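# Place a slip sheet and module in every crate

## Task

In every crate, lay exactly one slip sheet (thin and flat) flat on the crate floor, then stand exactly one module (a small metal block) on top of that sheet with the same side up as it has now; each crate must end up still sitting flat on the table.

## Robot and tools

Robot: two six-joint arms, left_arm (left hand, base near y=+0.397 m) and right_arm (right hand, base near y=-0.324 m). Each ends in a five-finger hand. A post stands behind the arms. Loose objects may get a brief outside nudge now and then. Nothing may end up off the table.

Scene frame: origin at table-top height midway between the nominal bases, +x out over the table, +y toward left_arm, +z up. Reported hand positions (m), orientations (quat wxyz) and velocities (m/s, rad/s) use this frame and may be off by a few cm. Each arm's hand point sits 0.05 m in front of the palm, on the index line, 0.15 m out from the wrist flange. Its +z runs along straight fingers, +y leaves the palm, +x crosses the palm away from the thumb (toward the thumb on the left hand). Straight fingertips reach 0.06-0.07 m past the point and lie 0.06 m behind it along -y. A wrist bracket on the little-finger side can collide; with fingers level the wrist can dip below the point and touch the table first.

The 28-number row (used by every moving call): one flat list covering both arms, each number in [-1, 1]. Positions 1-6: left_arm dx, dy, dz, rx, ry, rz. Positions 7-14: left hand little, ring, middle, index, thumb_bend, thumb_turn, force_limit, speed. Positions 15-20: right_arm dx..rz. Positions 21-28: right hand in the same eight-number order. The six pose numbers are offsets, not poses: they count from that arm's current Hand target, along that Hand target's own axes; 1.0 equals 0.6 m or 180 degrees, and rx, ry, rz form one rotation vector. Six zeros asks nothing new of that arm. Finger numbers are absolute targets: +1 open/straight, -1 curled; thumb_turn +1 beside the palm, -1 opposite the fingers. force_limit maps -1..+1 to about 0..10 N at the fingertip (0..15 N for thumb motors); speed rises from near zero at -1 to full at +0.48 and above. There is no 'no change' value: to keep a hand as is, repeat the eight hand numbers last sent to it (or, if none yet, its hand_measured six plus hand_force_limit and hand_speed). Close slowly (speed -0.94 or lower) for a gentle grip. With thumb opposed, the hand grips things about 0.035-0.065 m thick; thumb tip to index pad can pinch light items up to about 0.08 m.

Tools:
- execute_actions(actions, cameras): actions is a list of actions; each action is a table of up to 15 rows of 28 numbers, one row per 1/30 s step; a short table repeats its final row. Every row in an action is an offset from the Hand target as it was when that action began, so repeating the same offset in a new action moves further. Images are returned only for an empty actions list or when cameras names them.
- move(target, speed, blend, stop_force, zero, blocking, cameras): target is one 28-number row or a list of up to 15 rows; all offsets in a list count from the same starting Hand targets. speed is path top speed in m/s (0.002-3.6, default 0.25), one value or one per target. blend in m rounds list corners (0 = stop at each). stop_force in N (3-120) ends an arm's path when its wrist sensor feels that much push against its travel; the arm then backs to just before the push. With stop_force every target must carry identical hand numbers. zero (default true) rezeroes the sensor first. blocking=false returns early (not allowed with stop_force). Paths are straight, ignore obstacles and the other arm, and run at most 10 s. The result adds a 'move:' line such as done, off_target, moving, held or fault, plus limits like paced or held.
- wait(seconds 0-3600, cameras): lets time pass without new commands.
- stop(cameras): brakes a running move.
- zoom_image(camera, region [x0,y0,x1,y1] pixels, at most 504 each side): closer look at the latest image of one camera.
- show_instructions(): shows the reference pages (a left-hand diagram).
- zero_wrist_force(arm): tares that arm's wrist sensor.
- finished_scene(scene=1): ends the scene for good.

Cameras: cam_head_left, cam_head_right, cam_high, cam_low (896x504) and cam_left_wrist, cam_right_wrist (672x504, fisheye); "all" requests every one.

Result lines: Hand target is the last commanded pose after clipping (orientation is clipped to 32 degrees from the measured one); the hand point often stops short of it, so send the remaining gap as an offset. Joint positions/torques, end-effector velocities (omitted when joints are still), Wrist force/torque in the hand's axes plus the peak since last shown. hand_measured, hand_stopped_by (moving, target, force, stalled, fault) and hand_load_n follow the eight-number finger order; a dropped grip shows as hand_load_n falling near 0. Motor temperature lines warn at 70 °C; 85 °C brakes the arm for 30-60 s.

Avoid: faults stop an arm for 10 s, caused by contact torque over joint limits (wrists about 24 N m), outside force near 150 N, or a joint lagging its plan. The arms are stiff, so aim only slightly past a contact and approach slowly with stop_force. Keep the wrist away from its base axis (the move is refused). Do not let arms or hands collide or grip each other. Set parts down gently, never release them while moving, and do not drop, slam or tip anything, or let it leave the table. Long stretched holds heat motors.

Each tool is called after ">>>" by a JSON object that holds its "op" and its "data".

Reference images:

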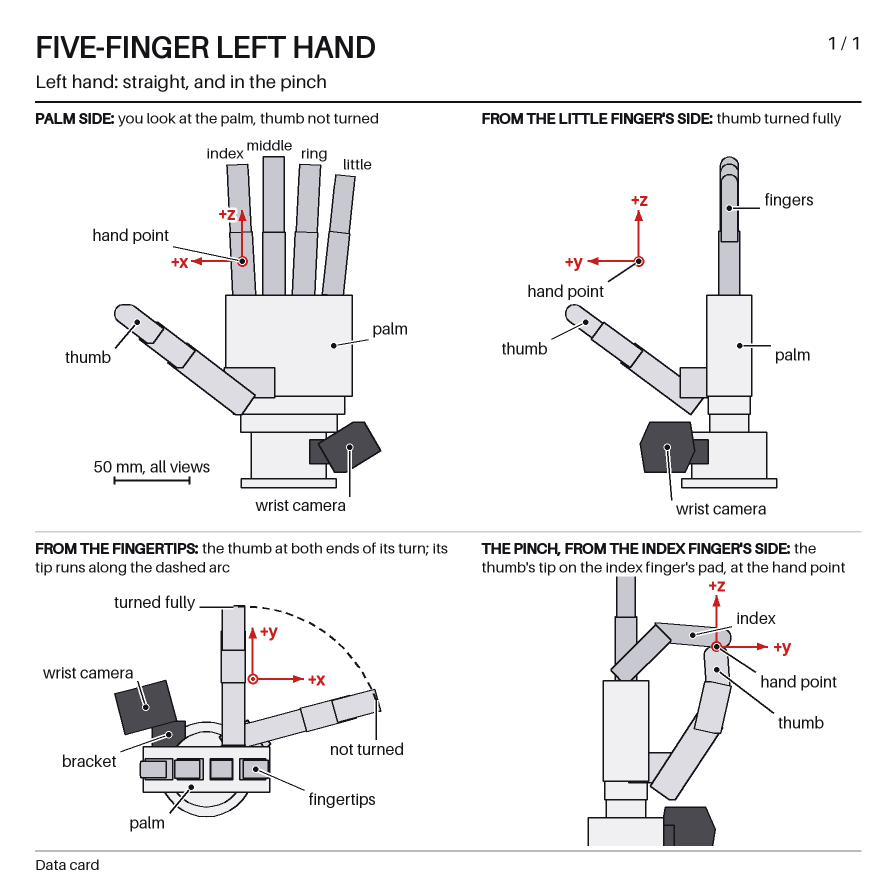

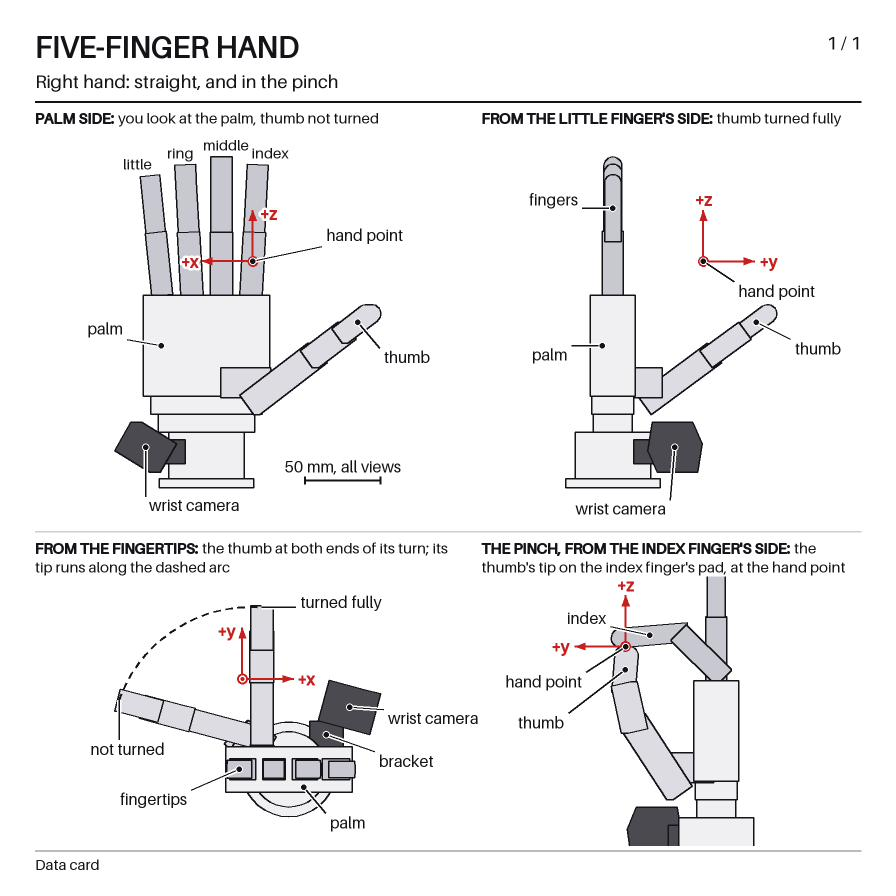

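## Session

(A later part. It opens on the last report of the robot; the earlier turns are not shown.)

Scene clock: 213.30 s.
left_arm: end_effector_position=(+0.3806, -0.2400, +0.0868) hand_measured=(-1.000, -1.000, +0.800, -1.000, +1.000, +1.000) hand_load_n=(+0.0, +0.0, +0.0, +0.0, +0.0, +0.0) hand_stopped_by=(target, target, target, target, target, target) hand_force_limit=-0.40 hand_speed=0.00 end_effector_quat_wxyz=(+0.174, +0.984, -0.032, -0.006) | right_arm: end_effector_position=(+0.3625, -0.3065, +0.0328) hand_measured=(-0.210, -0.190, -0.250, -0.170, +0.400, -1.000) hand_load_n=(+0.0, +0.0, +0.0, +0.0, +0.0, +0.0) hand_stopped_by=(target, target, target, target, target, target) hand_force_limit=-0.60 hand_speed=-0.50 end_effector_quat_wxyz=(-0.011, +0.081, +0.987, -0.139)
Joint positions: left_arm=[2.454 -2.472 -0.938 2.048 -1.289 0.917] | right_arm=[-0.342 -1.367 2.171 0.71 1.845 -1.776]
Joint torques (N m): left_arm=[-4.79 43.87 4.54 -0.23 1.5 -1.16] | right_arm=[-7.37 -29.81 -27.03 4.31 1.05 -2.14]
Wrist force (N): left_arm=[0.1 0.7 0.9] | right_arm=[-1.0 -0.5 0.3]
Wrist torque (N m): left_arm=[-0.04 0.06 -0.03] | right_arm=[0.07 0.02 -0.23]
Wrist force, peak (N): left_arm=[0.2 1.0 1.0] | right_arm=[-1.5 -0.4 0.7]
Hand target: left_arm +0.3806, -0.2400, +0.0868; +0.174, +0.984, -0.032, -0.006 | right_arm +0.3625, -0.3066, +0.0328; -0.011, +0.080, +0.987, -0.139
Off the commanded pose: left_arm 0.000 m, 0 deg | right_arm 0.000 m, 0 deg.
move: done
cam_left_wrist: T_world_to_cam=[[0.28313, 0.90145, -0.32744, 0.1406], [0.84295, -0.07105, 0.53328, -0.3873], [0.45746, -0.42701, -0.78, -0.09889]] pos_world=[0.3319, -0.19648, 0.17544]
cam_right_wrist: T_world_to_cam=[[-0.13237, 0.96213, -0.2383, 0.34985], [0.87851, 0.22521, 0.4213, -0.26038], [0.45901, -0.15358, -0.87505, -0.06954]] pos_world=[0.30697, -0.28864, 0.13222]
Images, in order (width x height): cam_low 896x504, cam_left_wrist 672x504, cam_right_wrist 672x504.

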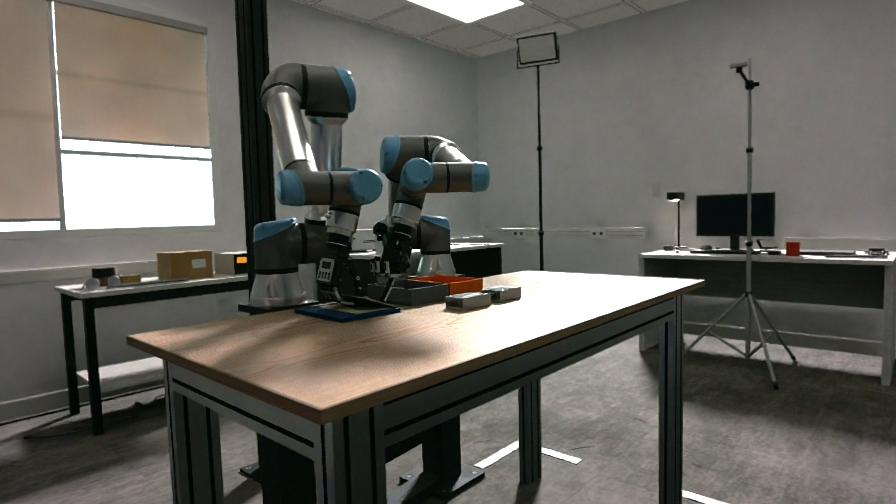

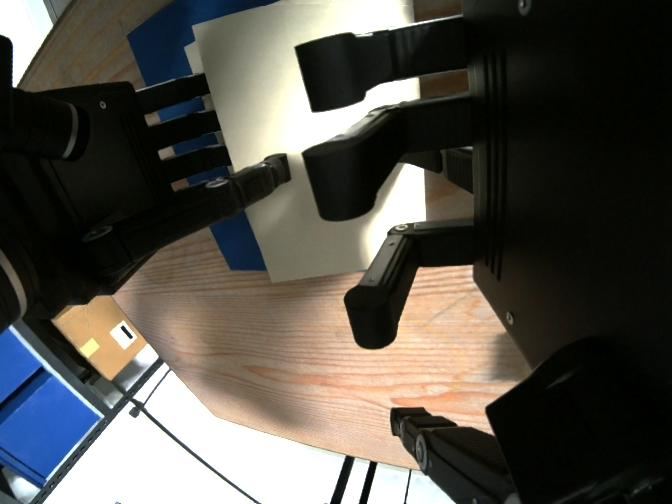

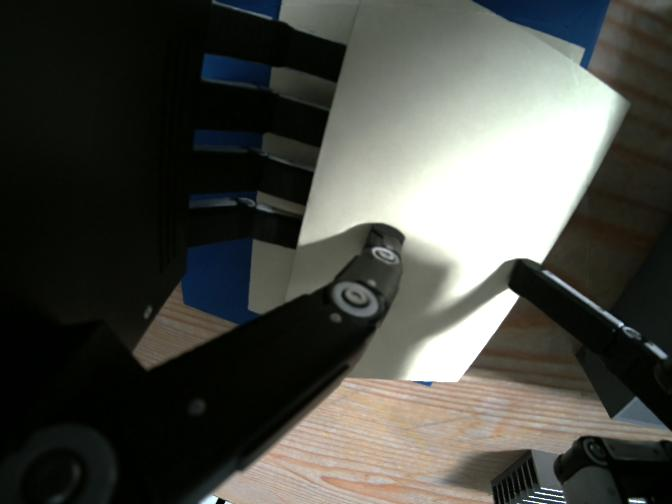

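>>> {"op": "move", "data": {"target": [0,0,0,0,0,0,-1,-1,0.8,-1,1,1,-0.4,0,0,-0.0007,-0.0024,0,0,0,-0.21,-0.19,-0.25,-0.17,-0.2,-1,-0.65,-0.9], "speed": 0.01, "cameras": ["cam_low","cam_right_wrist","cam_left_wrist"]}}

>>> {"op": "zoom_image", "data": {"camera": "cam_low", "region": [290, 270, 410, 330]}}

>>> {"op": "zoom_image", "data": {"camera": "cam_right_wrist", "region": [200, 0, 600, 400]}}

Scene clock: 214.47 s.
left_arm: end_effector_position=(+0.3806, -0.2400, +0.0868) hand_measured=(-1.000, -1.000, +0.800, -1.000, +1.000, +1.000) hand_load_n=(+0.0, +0.0, +0.0, +0.0, +0.0, +0.0) hand_stopped_by=(target, target, target, target, target, target) hand_force_limit=-0.40 hand_speed=0.00 end_effector_quat_wxyz=(+0.174, +0.984, -0.032, -0.006) | right_arm: end_effector_position=(+0.3625, -0.3066, +0.0343) hand_measured=(-0.210, -0.190, -0.250, -0.170, +0.292, -1.000) hand_load_n=(+0.0, +0.0, +2.0, +0.0, +2.5, +0.0) hand_stopped_by=(target, target, target, target, force, target) hand_force_limit=-0.65 hand_speed=-0.90 end_effector_quat_wxyz=(-0.011, +0.080, +0.987, -0.139)
Joint positions: left_arm=[2.454 -2.472 -0.938 2.048 -1.289 0.917] | right_arm=[-0.342 -1.37 2.17 0.714 1.845 -1.776]
Joint torques (N m): left_arm=[-5.33 44.06 6.71 -0.44 1.86 -1.3] | right_arm=[-8.58 -30.41 -27.66 4.42 0.54 -2.61]
Wrist force (N): left_arm=[0.2 0.5 0.7] | right_arm=[-1.1 -0.2 0.3]
Wrist torque (N m): left_arm=[-0.06 0.04 -0.02] | right_arm=[0.09 0.03 -0.27]
Wrist force, peak (N): left_arm=[0.2 0.8 1.1] | right_arm=[-1.6 -0.7 0.4]
Hand target: left_arm +0.3806, -0.2400, +0.0868; +0.174, +0.984, -0.032, -0.006 | right_arm +0.3625, -0.3066, +0.0343; -0.011, +0.080, +0.987, -0.139
Off the commanded pose: left_arm 0.000 m, 0 deg | right_arm 0.000 m, 0 deg.
move: done
cam_left_wrist: T_world_to_cam=[[0.28313, 0.90145, -0.32744, 0.1406], [0.84295, -0.07105, 0.53328, -0.3873], [0.45746, -0.42701, -0.78, -0.09889]] pos_world=[0.3319, -0.19648, 0.17544]
cam_right_wrist: T_world_to_cam=[[-0.13237, 0.96213, -0.2383, 0.35021], [0.87851, 0.22521, 0.4213, -0.26101], [0.45901, -0.15358, -0.87505, -0.06823]] pos_world=[0.30697, -0.28864, 0.13372]
Images, in order (width x height): cam_low 896x504, cam_left_wrist 672x504, cam_right_wrist 672x504.

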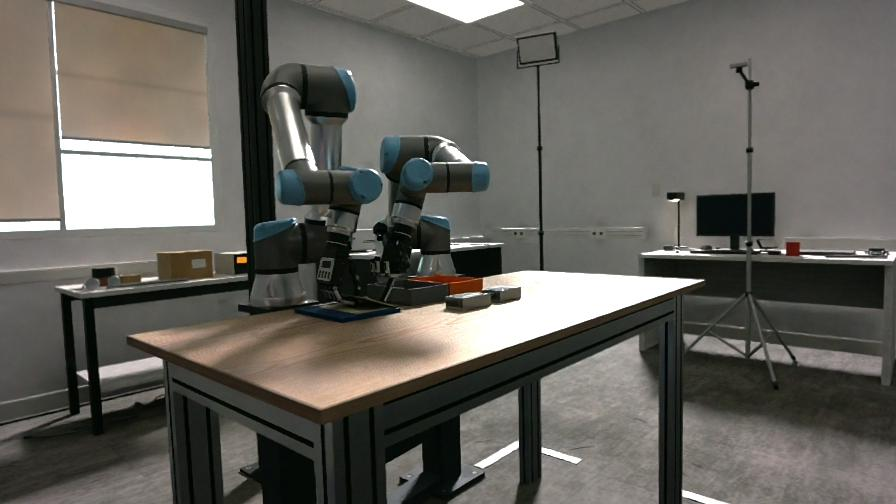

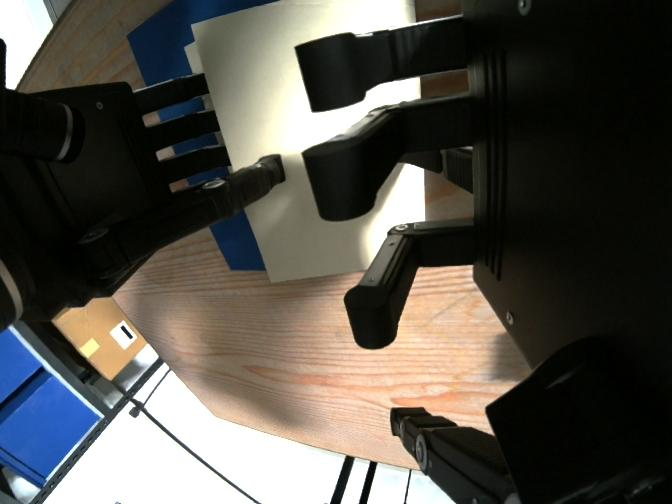

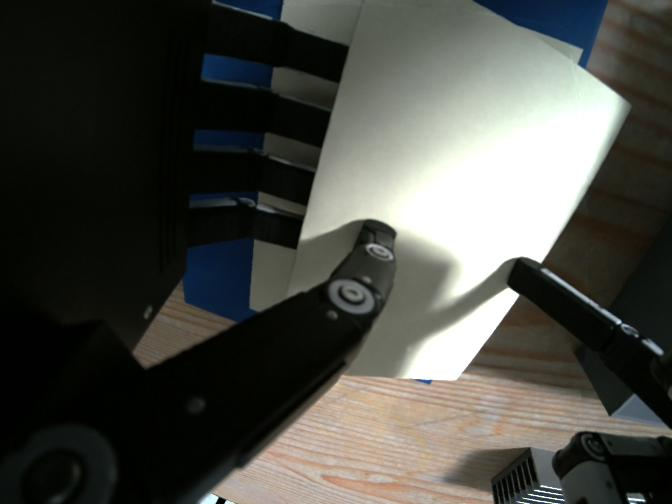

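Scaled by 4.200 from the camera's image (finer frame: 1280x720).

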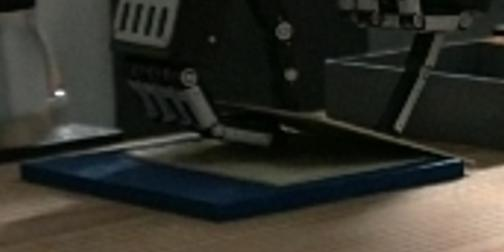

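Scaled by 1.260 from the camera's image (finer frame: 960x720).

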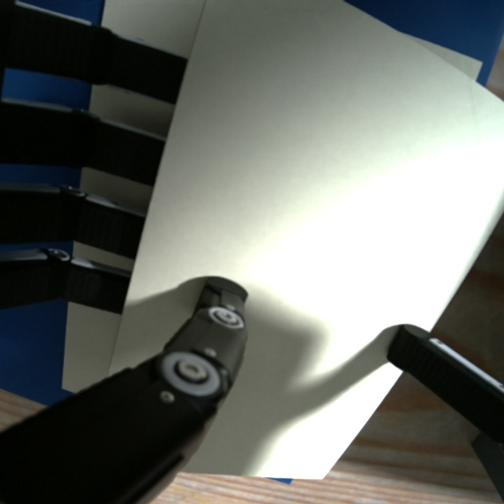

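>>> {"op": "move", "data": {"target": [0,0,0,0,0,0,-1,-1,0.8,-1,1,1,-0.4,0,0,0,0,0,0,0,-0.21,-0.16,-0.18,-0.17,0.4,-1,-0.65,-0.8], "speed": 0.01, "cameras": []}}

>>> {"op": "move", "data": {"target": [0,0,0,0,0,0,-1,-1,0.8,-1,1,1,-0.4,0,0,-0.0009,-0.0032,0,0,0,-0.21,-0.16,-0.18,-0.17,-0.2,-1,-0.65,-0.9], "speed": 0.01, "cameras": ["cam_low","cam_right_wrist"]}}

>>> {"op": "zoom_image", "data": {"camera": "cam_low", "region": [290, 270, 410, 330]}}

>>> {"op": "zoom_image", "data": {"camera": "cam_right_wrist", "region": [200, 0, 600, 400]}}

Scene clock: 215.77 s.
left_arm: end_effector_position=(+0.3806, -0.2400, +0.0868) hand_measured=(-1.000, -1.000, +0.800, -1.000, +1.000, +1.000) hand_load_n=(+0.0, +0.0, +0.0, +0.0, +0.0, +0.0) hand_stopped_by=(target, target, target, target, target, target) hand_force_limit=-0.40 hand_speed=0.00 end_effector_quat_wxyz=(+0.174, +0.984, -0.032, -0.006) | right_arm: end_effector_position=(+0.3625, -0.3066, +0.0343) hand_measured=(-0.210, -0.160, -0.180, -0.170, +0.400, -1.000) hand_load_n=(+0.5, +0.0, +0.0, +0.0, +0.0, +0.0) hand_stopped_by=(target, target, target, target, target, target) hand_force_limit=-0.65 hand_speed=-0.80 end_effector_quat_wxyz=(-0.011, +0.080, +0.987, -0.139)
Joint positions: left_arm=[2.454 -2.472 -0.938 2.048 -1.289 0.917] | right_arm=[-0.342 -1.37 2.17 0.714 1.845 -1.776]
Joint torques (N m): left_arm=[-5.21 43.78 6.2 -0.62 1.94 -1.2] | right_arm=[-6.72 -29.91 -26.42 4.06 0.22 -2.65]
Wrist force (N): left_arm=[-0.1 0.7 0.9] | right_arm=[-1.6 -0.3 0.5]
Wrist torque (N m): left_arm=[-0.04 0.07 -0.03] | right_arm=[0.07 0.09 -0.26]
Wrist force, peak (N): left_arm=[0.0 0.8 1.1] | right_arm=[-1.5 -0.5 0.6]
Hand target: left_arm +0.3806, -0.2400, +0.0868; +0.174, +0.984, -0.032, -0.006 | right_arm +0.3625, -0.3066, +0.0343; -0.011, +0.080, +0.987, -0.139
Off the commanded pose: left_arm 0.000 m, 0 deg | right_arm 0.000 m, 0 deg.
move: done

Scene clock: 217.83 s.
left_arm: end_effector_position=(+0.3806, -0.2400, +0.0868) hand_measured=(-1.000, -1.000, +0.800, -1.000, +1.000, +1.000) hand_load_n=(+0.0, +0.0, +0.0, +0.0, +0.0, +0.0) hand_stopped_by=(target, target, target, target, target, target) hand_force_limit=-0.40 hand_speed=0.00 end_effector_quat_wxyz=(+0.174, +0.984, -0.032, -0.006) | right_arm: end_effector_position=(+0.3625, -0.3065, +0.0363) hand_measured=(-0.210, -0.160, -0.180, -0.170, +0.138, -1.000) hand_load_n=(+2.0, +0.0, +0.0, +0.0, +2.5, +0.0) hand_stopped_by=(target, target, target, target, force, target) hand_force_limit=-0.65 hand_speed=-0.90 end_effector_quat_wxyz=(-0.011, +0.080, +0.987, -0.139)
Joint positions: left_arm=[2.454 -2.472 -0.938 2.048 -1.289 0.917] | right_arm=[-0.342 -1.374 2.168 0.72 1.845 -1.776]
Joint torques (N m): left_arm=[-5.62 45.27 5.02 -1.11 1.96 -1.04] | right_arm=[8.73 -29.15 -26.38 4.27 -0.35 2.68]
Wrist force (N): left_arm=[0.4 0.3 -0.4] | right_arm=[-1.4 0.1 -0.3]
Wrist torque (N m): left_arm=[0.00 0.00 0.00] | right_arm=[0.13 0.01 -0.32]
Wrist force, peak (N): left_arm=[0.1 0.9 1.0] | right_arm=[-1.8 -0.5 0.6]
Hand target: left_arm +0.3806, -0.2400, +0.0868; +0.174, +0.984, -0.032, -0.006 | right_arm +0.3625, -0.3065, +0.0363; -0.011, +0.080, +0.987, -0.139
Off the commanded pose: left_arm 0.000 m, 0 deg | right_arm 0.000 m, 0 deg.
move: done
cam_right_wrist: T_world_to_cam=[[-0.13237, 0.96213, -0.2383, 0.35069], [0.87851, 0.22521, 0.4213, -0.26185], [0.45901, -0.15358, -0.87505, -0.06648]] pos_world=[0.30697, -0.28864, 0.13572]

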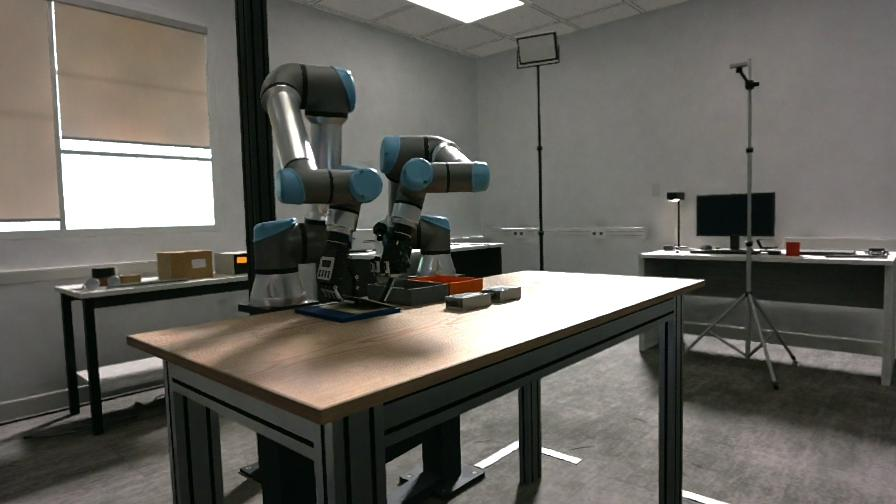

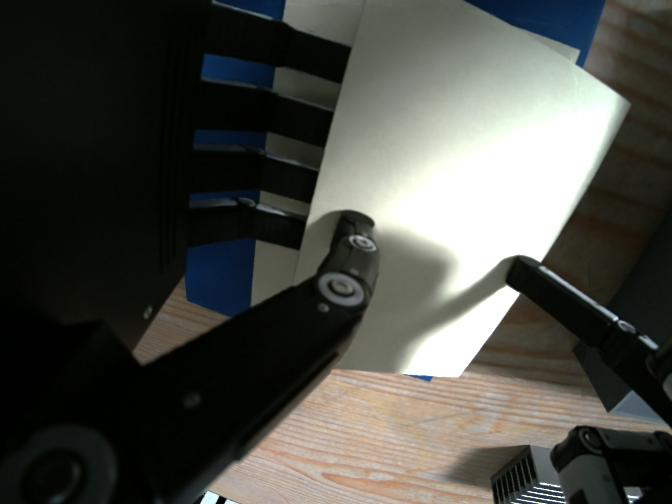

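Scaled by 4.200 from the camera's image (finer frame: 1280x720).

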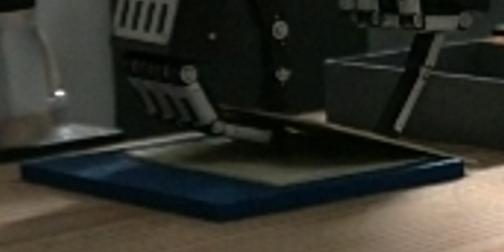

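Scaled by 1.260 from the camera's image (finer frame: 960x720).

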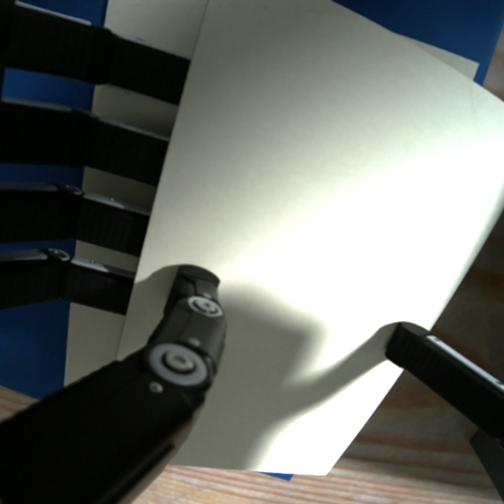

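>>> {"op": "move", "data": {"target": [0,0,0,0,0,0,-1,-1,0.8,-1,1,1,-0.4,0,0,0,0,0,0,0,-0.13,-0.16,-0.18,-0.17,-0.25,-1,-0.6,-0.9], "speed": 0.01, "cameras": ["cam_low","cam_right_wrist"]}}

>>> {"op": "zoom_image", "data": {"camera": "cam_right_wrist", "region": [200, 0, 600, 400]}}

Scene clock: 219.17 s.
left_arm: end_effector_position=(+0.3806, -0.2400, +0.0868) hand_measured=(-1.000, -1.000, +0.800, -1.000, +1.000, +1.000) hand_load_n=(+0.0, +0.0, +0.0, +0.0, +0.0, +0.0) hand_stopped_by=(target, target, target, target, target, target) hand_force_limit=-0.40 hand_speed=0.00 end_effector_quat_wxyz=(+0.174, +0.984, -0.032, -0.006) | right_arm: end_effector_position=(+0.3625, -0.3065, +0.0363) hand_measured=(-0.130, -0.160, -0.180, -0.170, +0.010, -1.000) hand_load_n=(+0.0, +0.0, +2.5, +0.0, +3.0, +0.5) hand_stopped_by=(target, target, target, target, force, target) hand_force_limit=-0.60 hand_speed=-0.90 end_effector_quat_wxyz=(-0.011, +0.080, +0.987, -0.139)
Joint positions: left_arm=[2.454 -2.472 -0.938 2.048 -1.289 0.917] | right_arm=[-0.342 -1.374 2.168 0.72 1.845 -1.776]
Joint torques (N m): left_arm=[-5.88 45.41 6.29 -1.39 1.96 -1.18] | right_arm=[8.27 -28.96 -27.36 4.3 -0.39 2.52]
Wrist force (N): left_arm=[-0.1 0.6 0.0] | right_arm=[-1.4 -0.3 0.6]
Wrist torque (N m): left_arm=[0.01 0.07 -0.04] | right_arm=[0.11 0.04 -0.28]
Wrist force, peak (N): left_arm=[0.0 0.9 0.9] | right_arm=[-1.4 -0.5 0.8]
Hand target: left_arm +0.3806, -0.2400, +0.0868; +0.174, +0.984, -0.032, -0.006 | right_arm +0.3625, -0.3065, +0.0363; -0.011, +0.080, +0.987, -0.139
Off the commanded pose: left_arm 0.000 m, 0 deg | right_arm 0.000 m, 0 deg.
move: done
cam_right_wrist: T_world_to_cam=[[-0.13237, 0.96213, -0.2383, 0.35069], [0.87851, 0.22521, 0.4213, -0.26185], [0.45901, -0.15358, -0.87505, -0.06648]] pos_world=[0.30697, -0.28864, 0.13572]

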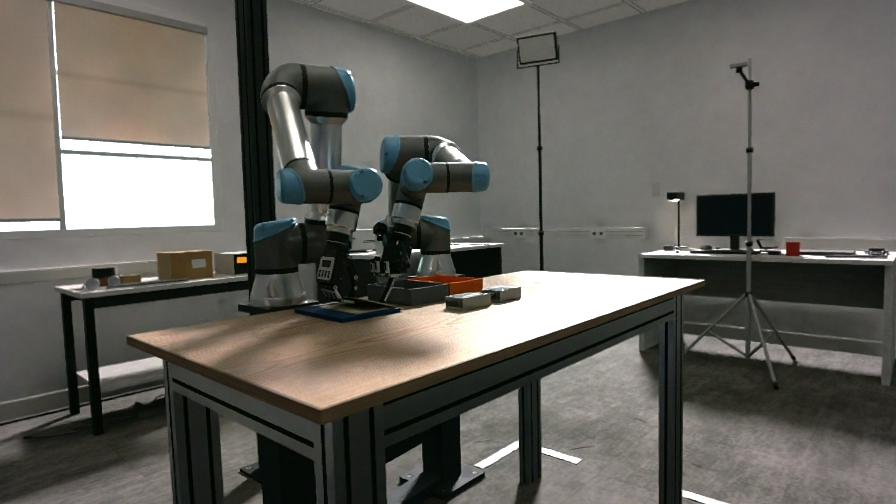

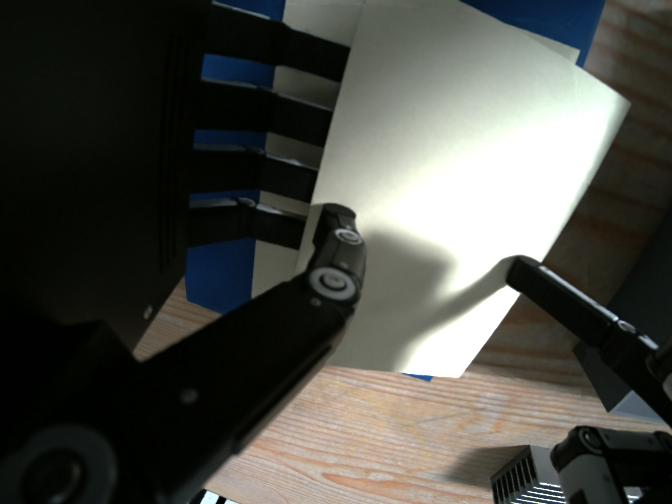

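Scaled by 1.260 from the camera's image (finer frame: 960x720).

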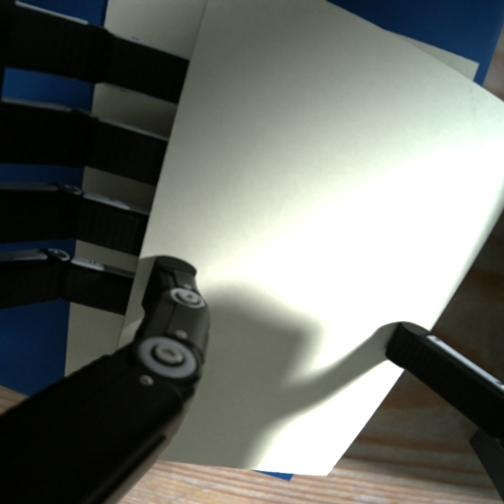

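>>> {"op": "move", "data": {"target": [0,0,0,0,0,0,-1,-1,0.8,-1,1,1,-0.4,0,0,0,0,0,0,0,-0.13,-0.16,-0.18,-0.19,-0.25,-1,-0.6,-0.9], "speed": 0.01, "cameras": []}}

>>> {"op": "move", "data": {"target": [0,0.0057,-0.0157,0,0,0,-1,-1,0.8,-1,1,1,-0.4,0,0,0,0,0,0,0,-0.13,-0.16,-0.18,-0.19,-0.25,-1,-0.6,-0.9], "speed": 0.01, "cameras": ["cam_low","cam_right_wrist"]}}

>>> {"op": "zoom_image", "data": {"camera": "cam_low", "region": [290, 270, 410, 330]}}

Scene clock: 219.87 s.
left_arm: end_effector_position=(+0.3806, -0.2400, +0.0868) hand_measured=(-1.000, -1.000, +0.800, -1.000, +1.000, +1.000) hand_load_n=(+0.5, +0.0, +0.0, +0.0, +0.0, +0.0) hand_stopped_by=(target, target, target, target, target, target) hand_force_limit=-0.40 hand_speed=0.00 end_effector_quat_wxyz=(+0.174, +0.984, -0.032, -0.006) | right_arm: end_effector_position=(+0.3625, -0.3065, +0.0363) hand_measured=(-0.130, -0.160, -0.180, -0.190, +0.010, -1.000) hand_load_n=(+0.0, +0.0, +2.5, +1.5, +3.0, +0.0) hand_stopped_by=(target, target, target, target, force, target) hand_force_limit=-0.60 hand_speed=-0.90 end_effector_quat_wxyz=(-0.011, +0.080, +0.987, -0.139)
Joint positions: left_arm=[2.454 -2.472 -0.938 2.048 -1.289 0.917] | right_arm=[-0.342 -1.374 2.168 0.72 1.845 -1.776]
Joint torques (N m): left_arm=[-4.68 45.9 5.62 -1.44 1.92 -1.19] | right_arm=[7.46 -29.39 -26.76 4.19 -0.26 2.64]
Wrist force (N): left_arm=[0.0 0.5 0.3] | right_arm=[-1.1 -0.5 0.6]
Wrist torque (N m): left_arm=[-0.03 0.07 -0.03] | right_arm=[0.06 0.01 -0.27]
Wrist force, peak (N): left_arm=[0.2 0.7 0.6] | right_arm=[-1.4 -0.8 0.9]
Hand target: left_arm +0.3806, -0.2400, +0.0868; +0.174, +0.984, -0.032, -0.006 | right_arm +0.3625, -0.3065, +0.0363; -0.011, +0.080, +0.987, -0.139
Off the commanded pose: left_arm 0.000 m, 0 deg | right_arm 0.000 m, 0 deg.
move: done

Scene clock: 221.13 s.
left_arm: end_effector_position=(+0.3806, -0.2400, +0.0968) hand_measured=(-1.000, -1.000, +0.800, -1.000, +1.000, +1.000) hand_load_n=(+0.0, +0.0, +0.0, +0.0, +0.0, +0.0) hand_stopped_by=(target, target, target, target, target, target) hand_force_limit=-0.40 hand_speed=0.00 end_effector_quat_wxyz=(+0.174, +0.984, -0.032, -0.006) | right_arm: end_effector_position=(+0.3625, -0.3065, +0.0363) hand_measured=(-0.130, -0.160, -0.180, -0.190, +0.010, -1.000) hand_load_n=(+0.0, +0.0, +1.0, +1.0, +2.0, +0.0) hand_stopped_by=(target, target, target, target, force, target) hand_force_limit=-0.60 hand_speed=-0.90 end_effector_quat_wxyz=(-0.011, +0.080, +0.987, -0.139)
Joint positions: left_arm=[2.454 -2.465 -0.925 2.029 -1.289 0.917] | right_arm=[-0.342 -1.374 2.168 0.72 1.845 -1.776]
Joint torques (N m): left_arm=[-0.67 61.07 33.4 -4.46 1.9 -0.68] | right_arm=[8.01 -29.18 -27.5 4.08 -0.47 2.61]
Wrist force (N): left_arm=[-0.2 0.6 0.8] | right_arm=[-1.4 -0.5 0.3]
Wrist torque (N m): left_arm=[-0.05 0.10 -0.04] | right_arm=[0.06 0.07 -0.26]
Wrist force, peak (N): left_arm=[-0.1 1.0 0.9] | right_arm=[-1.6 -0.7 0.7]
Hand target: left_arm +0.3806, -0.2400, +0.0969; +0.174, +0.984, -0.032, -0.006 | right_arm +0.3625, -0.3065, +0.0363; -0.011, +0.080, +0.987, -0.139
Off the commanded pose: left_arm 0.000 m, 0 deg | right_arm 0.000 m, 0 deg.
move: done
cam_right_wrist: T_world_to_cam=[[-0.13237, 0.96213, -0.2383, 0.35069], [0.87851, 0.22521, 0.4213, -0.26185], [0.45901, -0.15358, -0.87505, -0.06648]] pos_world=[0.30697, -0.28864, 0.13572]

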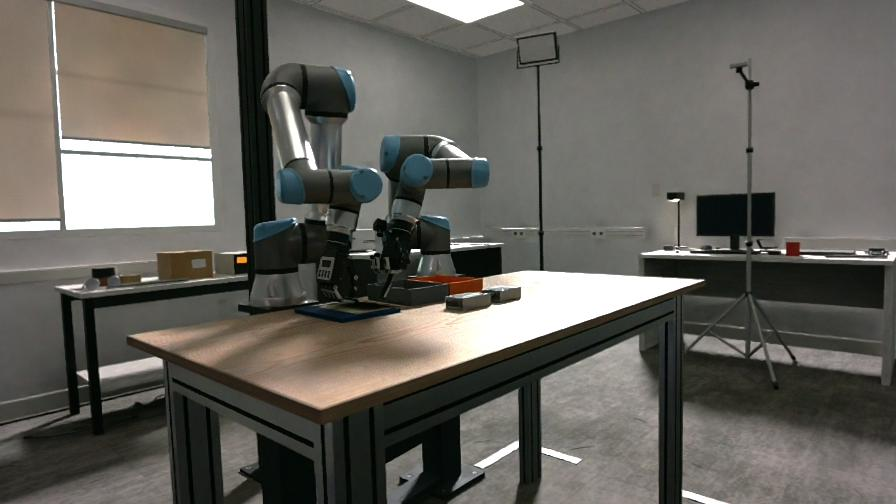

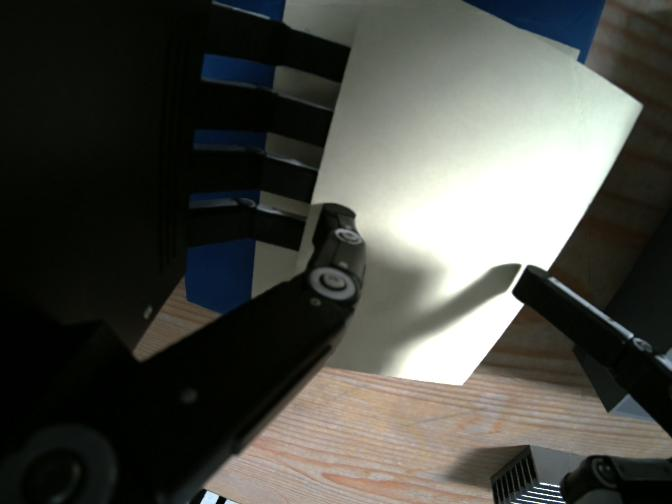

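Scaled by 4.200 from the camera's image (finer frame: 1280x720).

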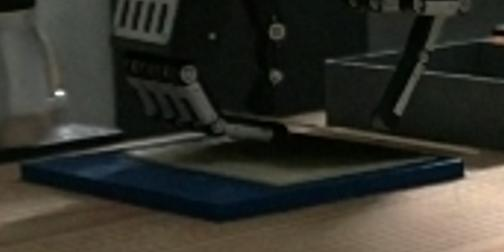

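>>> {"op": "move", "data": {"target": [[0,0.0285,-0.0783,0,0,0,-1,-1,0.8,-1,1,1,-0.4,0,0,0,0,0,0,0,-0.13,-0.16,-0.18,-0.19,-0.35,-1,-0.5,-0.9],[-0.0258,-0.7306,-0.6259,0,0,0,-1,-1,0.8,-1,1,1,-0.4,0,0,0,0,0,0,0,-0.13,-0.16,-0.18,-0.19,-0.35,-1,-0.5,-0.9]], "speed": 0.25, "blend": [0.02,0], "cameras": ["cam_high","cam_right_wrist"]}}

>>> {"op": "zoom_image", "data": {"camera": "cam_high", "region": [420, 130, 560, 330]}}

Scene clock: 225.23 s.
left_arm: end_effector_position=(+0.4001, +0.3001, +0.2998) hand_measured=(-1.000, -1.000, +0.800, -1.000, +1.000, +1.000) hand_load_n=(+0.0, +0.0, +0.0, +0.0, -0.5, +0.0) hand_stopped_by=(target, target, target, target, target, target) hand_force_limit=-0.40 hand_speed=0.00 end_effector_quat_wxyz=(+0.174, +0.984, -0.032, -0.006) | right_arm: end_effector_position=(+0.3625, -0.3065, +0.0363) hand_measured=(-0.130, -0.160, -0.180, -0.190, -0.020, -1.000) hand_load_n=(+0.0, +0.0, +1.0, +2.0, +3.5, +0.5) hand_stopped_by=(target, target, target, target, force, target) hand_force_limit=-0.50 hand_speed=-0.90 end_effector_quat_wxyz=(-0.011, +0.080, +0.987, -0.139)
Joint positions: left_arm=[3.588 -1.816 -1.525 1.594 -1.268 2.107] | right_arm=[-0.342 -1.374 2.168 0.72 1.845 -1.776]
Joint torques (N m): left_arm=[5.93 18.47 33.46 -5.09 -0.96 1.51] | right_arm=[7.77 -28.72 -26.59 3.7 -0.27 2.6]
Wrist force (N): left_arm=[-0.1 0.5 0.5] | right_arm=[-1.5 -0.6 0.5]
Wrist torque (N m): left_arm=[-0.05 0.06 -0.15] | right_arm=[0.03 0.08 -0.27]
Wrist force, peak (N): left_arm=[-0.3 1.5 1.7] | right_arm=[-1.8 -0.6 0.4]
Hand target: left_arm +0.4001, +0.3002, +0.2998; +0.174, +0.984, -0.032, -0.006 | right_arm +0.3625, -0.3065, +0.0363; -0.011, +0.080, +0.987, -0.139
Off the commanded pose: left_arm 0.000 m, 0 deg | right_arm 0.000 m, 0 deg.
move: done; blend cut to 0 m at target 1
cam_right_wrist: T_world_to_cam=[[-0.13237, 0.96213, -0.2383, 0.35069], [0.87851, 0.22521, 0.4213, -0.26185], [0.45901, -0.15358, -0.87505, -0.06648]] pos_world=[0.30697, -0.28864, 0.13572]

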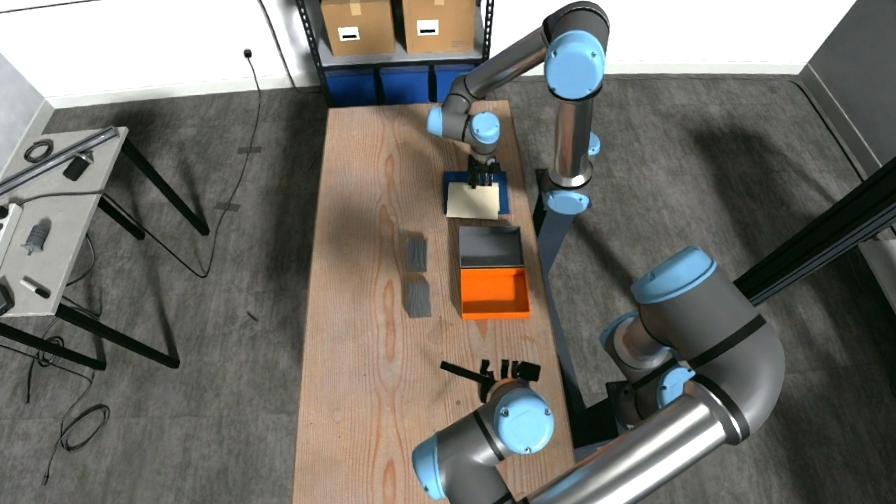

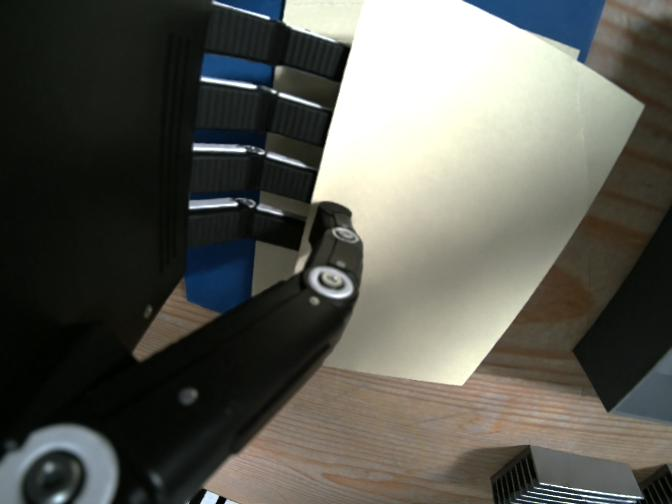

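Scaled by 2.520 from the camera's image (finer frame: 1280x720).

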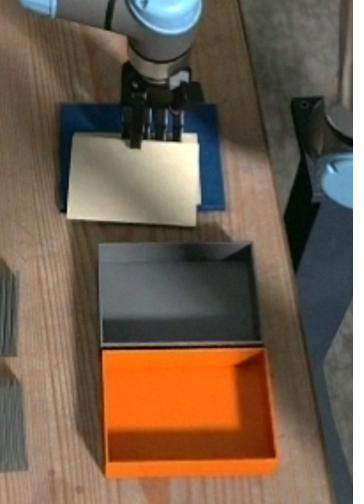

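>>> {"op": "move", "data": {"target": [0,0,0,0,0,0,-1,-1,0.8,-1,1,1,-0.4,0,0,-0.0459,-0.1602,0,0,0,-0.13,-0.16,-0.18,-0.19,-0.35,-1,-0.5,-0.9], "speed": 0.06, "cameras": ["cam_high","cam_right_wrist","cam_low"]}}

>>> {"op": "zoom_image", "data": {"camera": "cam_low", "region": [270, 190, 430, 335]}}

Scene clock: 227.50 s.
left_arm: end_effector_position=(+0.4001, +0.3002, +0.2998) hand_measured=(-1.000, -1.000, +0.800, -1.000, +1.000, +1.000) hand_load_n=(+0.0, +0.5, +0.0, +0.0, +0.0, +0.0) hand_stopped_by=(target, target, target, target, target, target) hand_force_limit=-0.40 hand_speed=0.00 end_effector_quat_wxyz=(+0.174, +0.984, -0.032, -0.006) | right_arm: end_effector_position=(+0.3625, -0.3065, +0.1362) hand_measured=(-0.130, -0.160, -0.180, -0.190, -0.020, -1.000) hand_load_n=(+0.0, +0.0, +1.5, +2.0, +4.0, +0.0) hand_stopped_by=(target, target, target, target, force, target) hand_force_limit=-0.50 hand_speed=-0.90 end_effector_quat_wxyz=(-0.011, +0.080, +0.987, -0.139)
Joint positions: left_arm=[3.588 -1.816 -1.525 1.594 -1.268 2.107] | right_arm=[-0.342 -1.539 2.038 1.015 1.845 -1.776]
Joint torques (N m): left_arm=[6.72 18.89 33.19 -4.85 -0.97 1.59] | right_arm=[8.35 -28.42 -32.24 4.32 0.52 3.01]
Wrist force (N): left_arm=[0.1 0.5 0.6] | right_arm=[-1.4 -0.5 0.6]
Wrist torque (N m): left_arm=[-0.05 0.04 -0.13] | right_arm=[0.07 0.08 -0.27]
Wrist force, peak (N): left_arm=[0.0 0.8 0.9] | right_arm=[-1.6 -0.3 0.7]
Hand target: left_arm +0.4001, +0.3002, +0.2998; +0.174, +0.984, -0.032, -0.006 | right_arm +0.3625, -0.3065, +0.1362; -0.011, +0.080, +0.987, -0.139
Off the commanded pose: left_arm 0.000 m, 0 deg | right_arm 0.000 m, 0 deg.
move: done
cam_right_wrist: T_world_to_cam=[[-0.13242, 0.96214, -0.23821, 0.37449], [0.8785, 0.22522, 0.42132, -0.30394], [0.45902, -0.15348, -0.87507, 0.02097]] pos_world=[0.30697, -0.28864, 0.23562]
Images, in order (width x height): cam_high 896x504, cam_low 896x504, cam_right_wrist 672x504.

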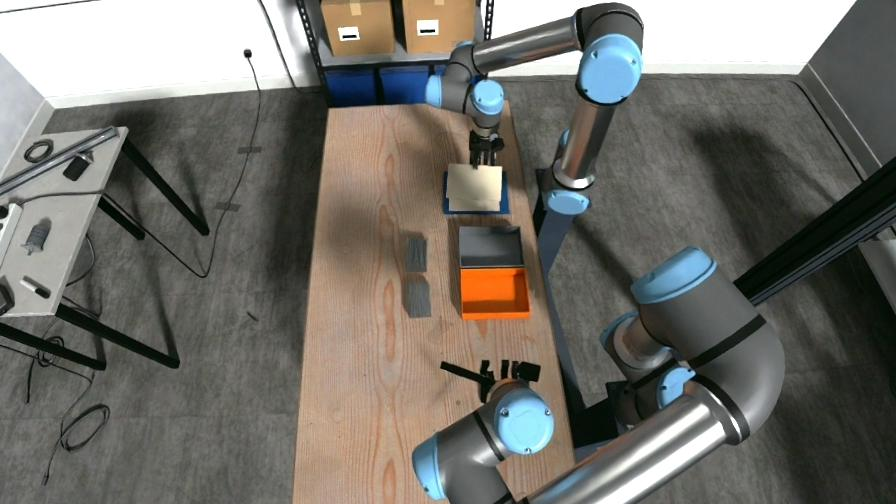

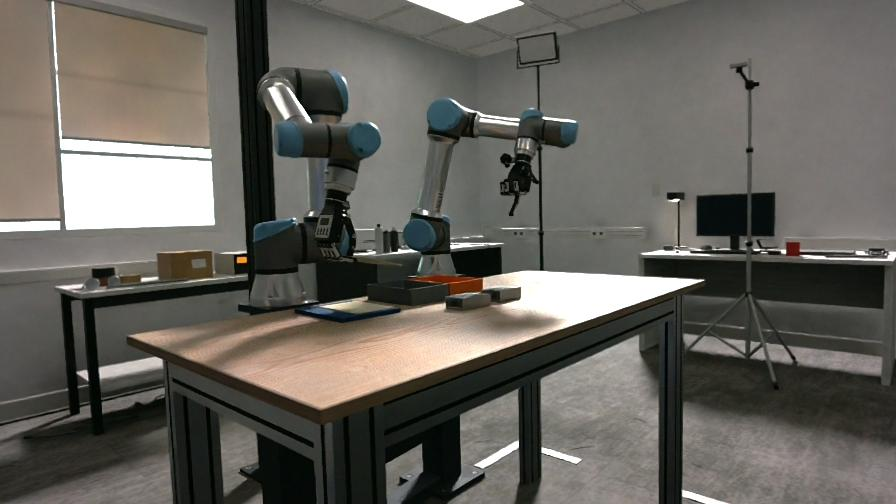

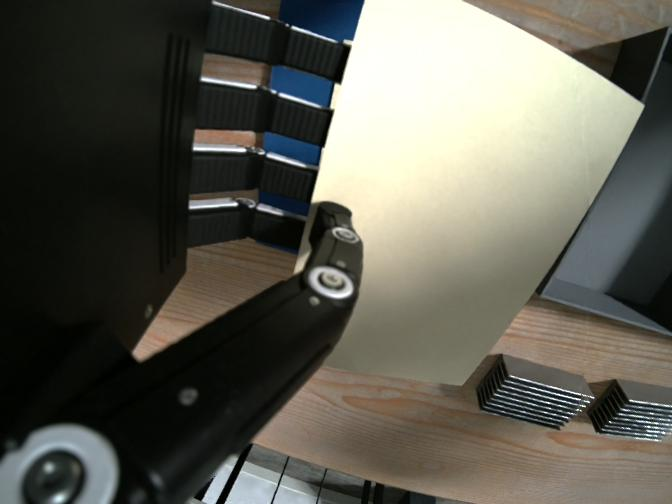

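Scaled by 3.150 from the camera's image (finer frame: 1280x720).

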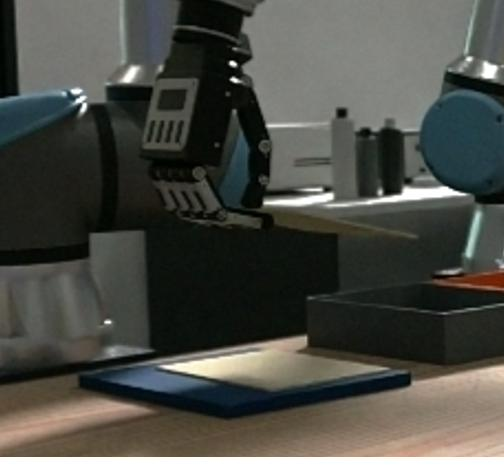

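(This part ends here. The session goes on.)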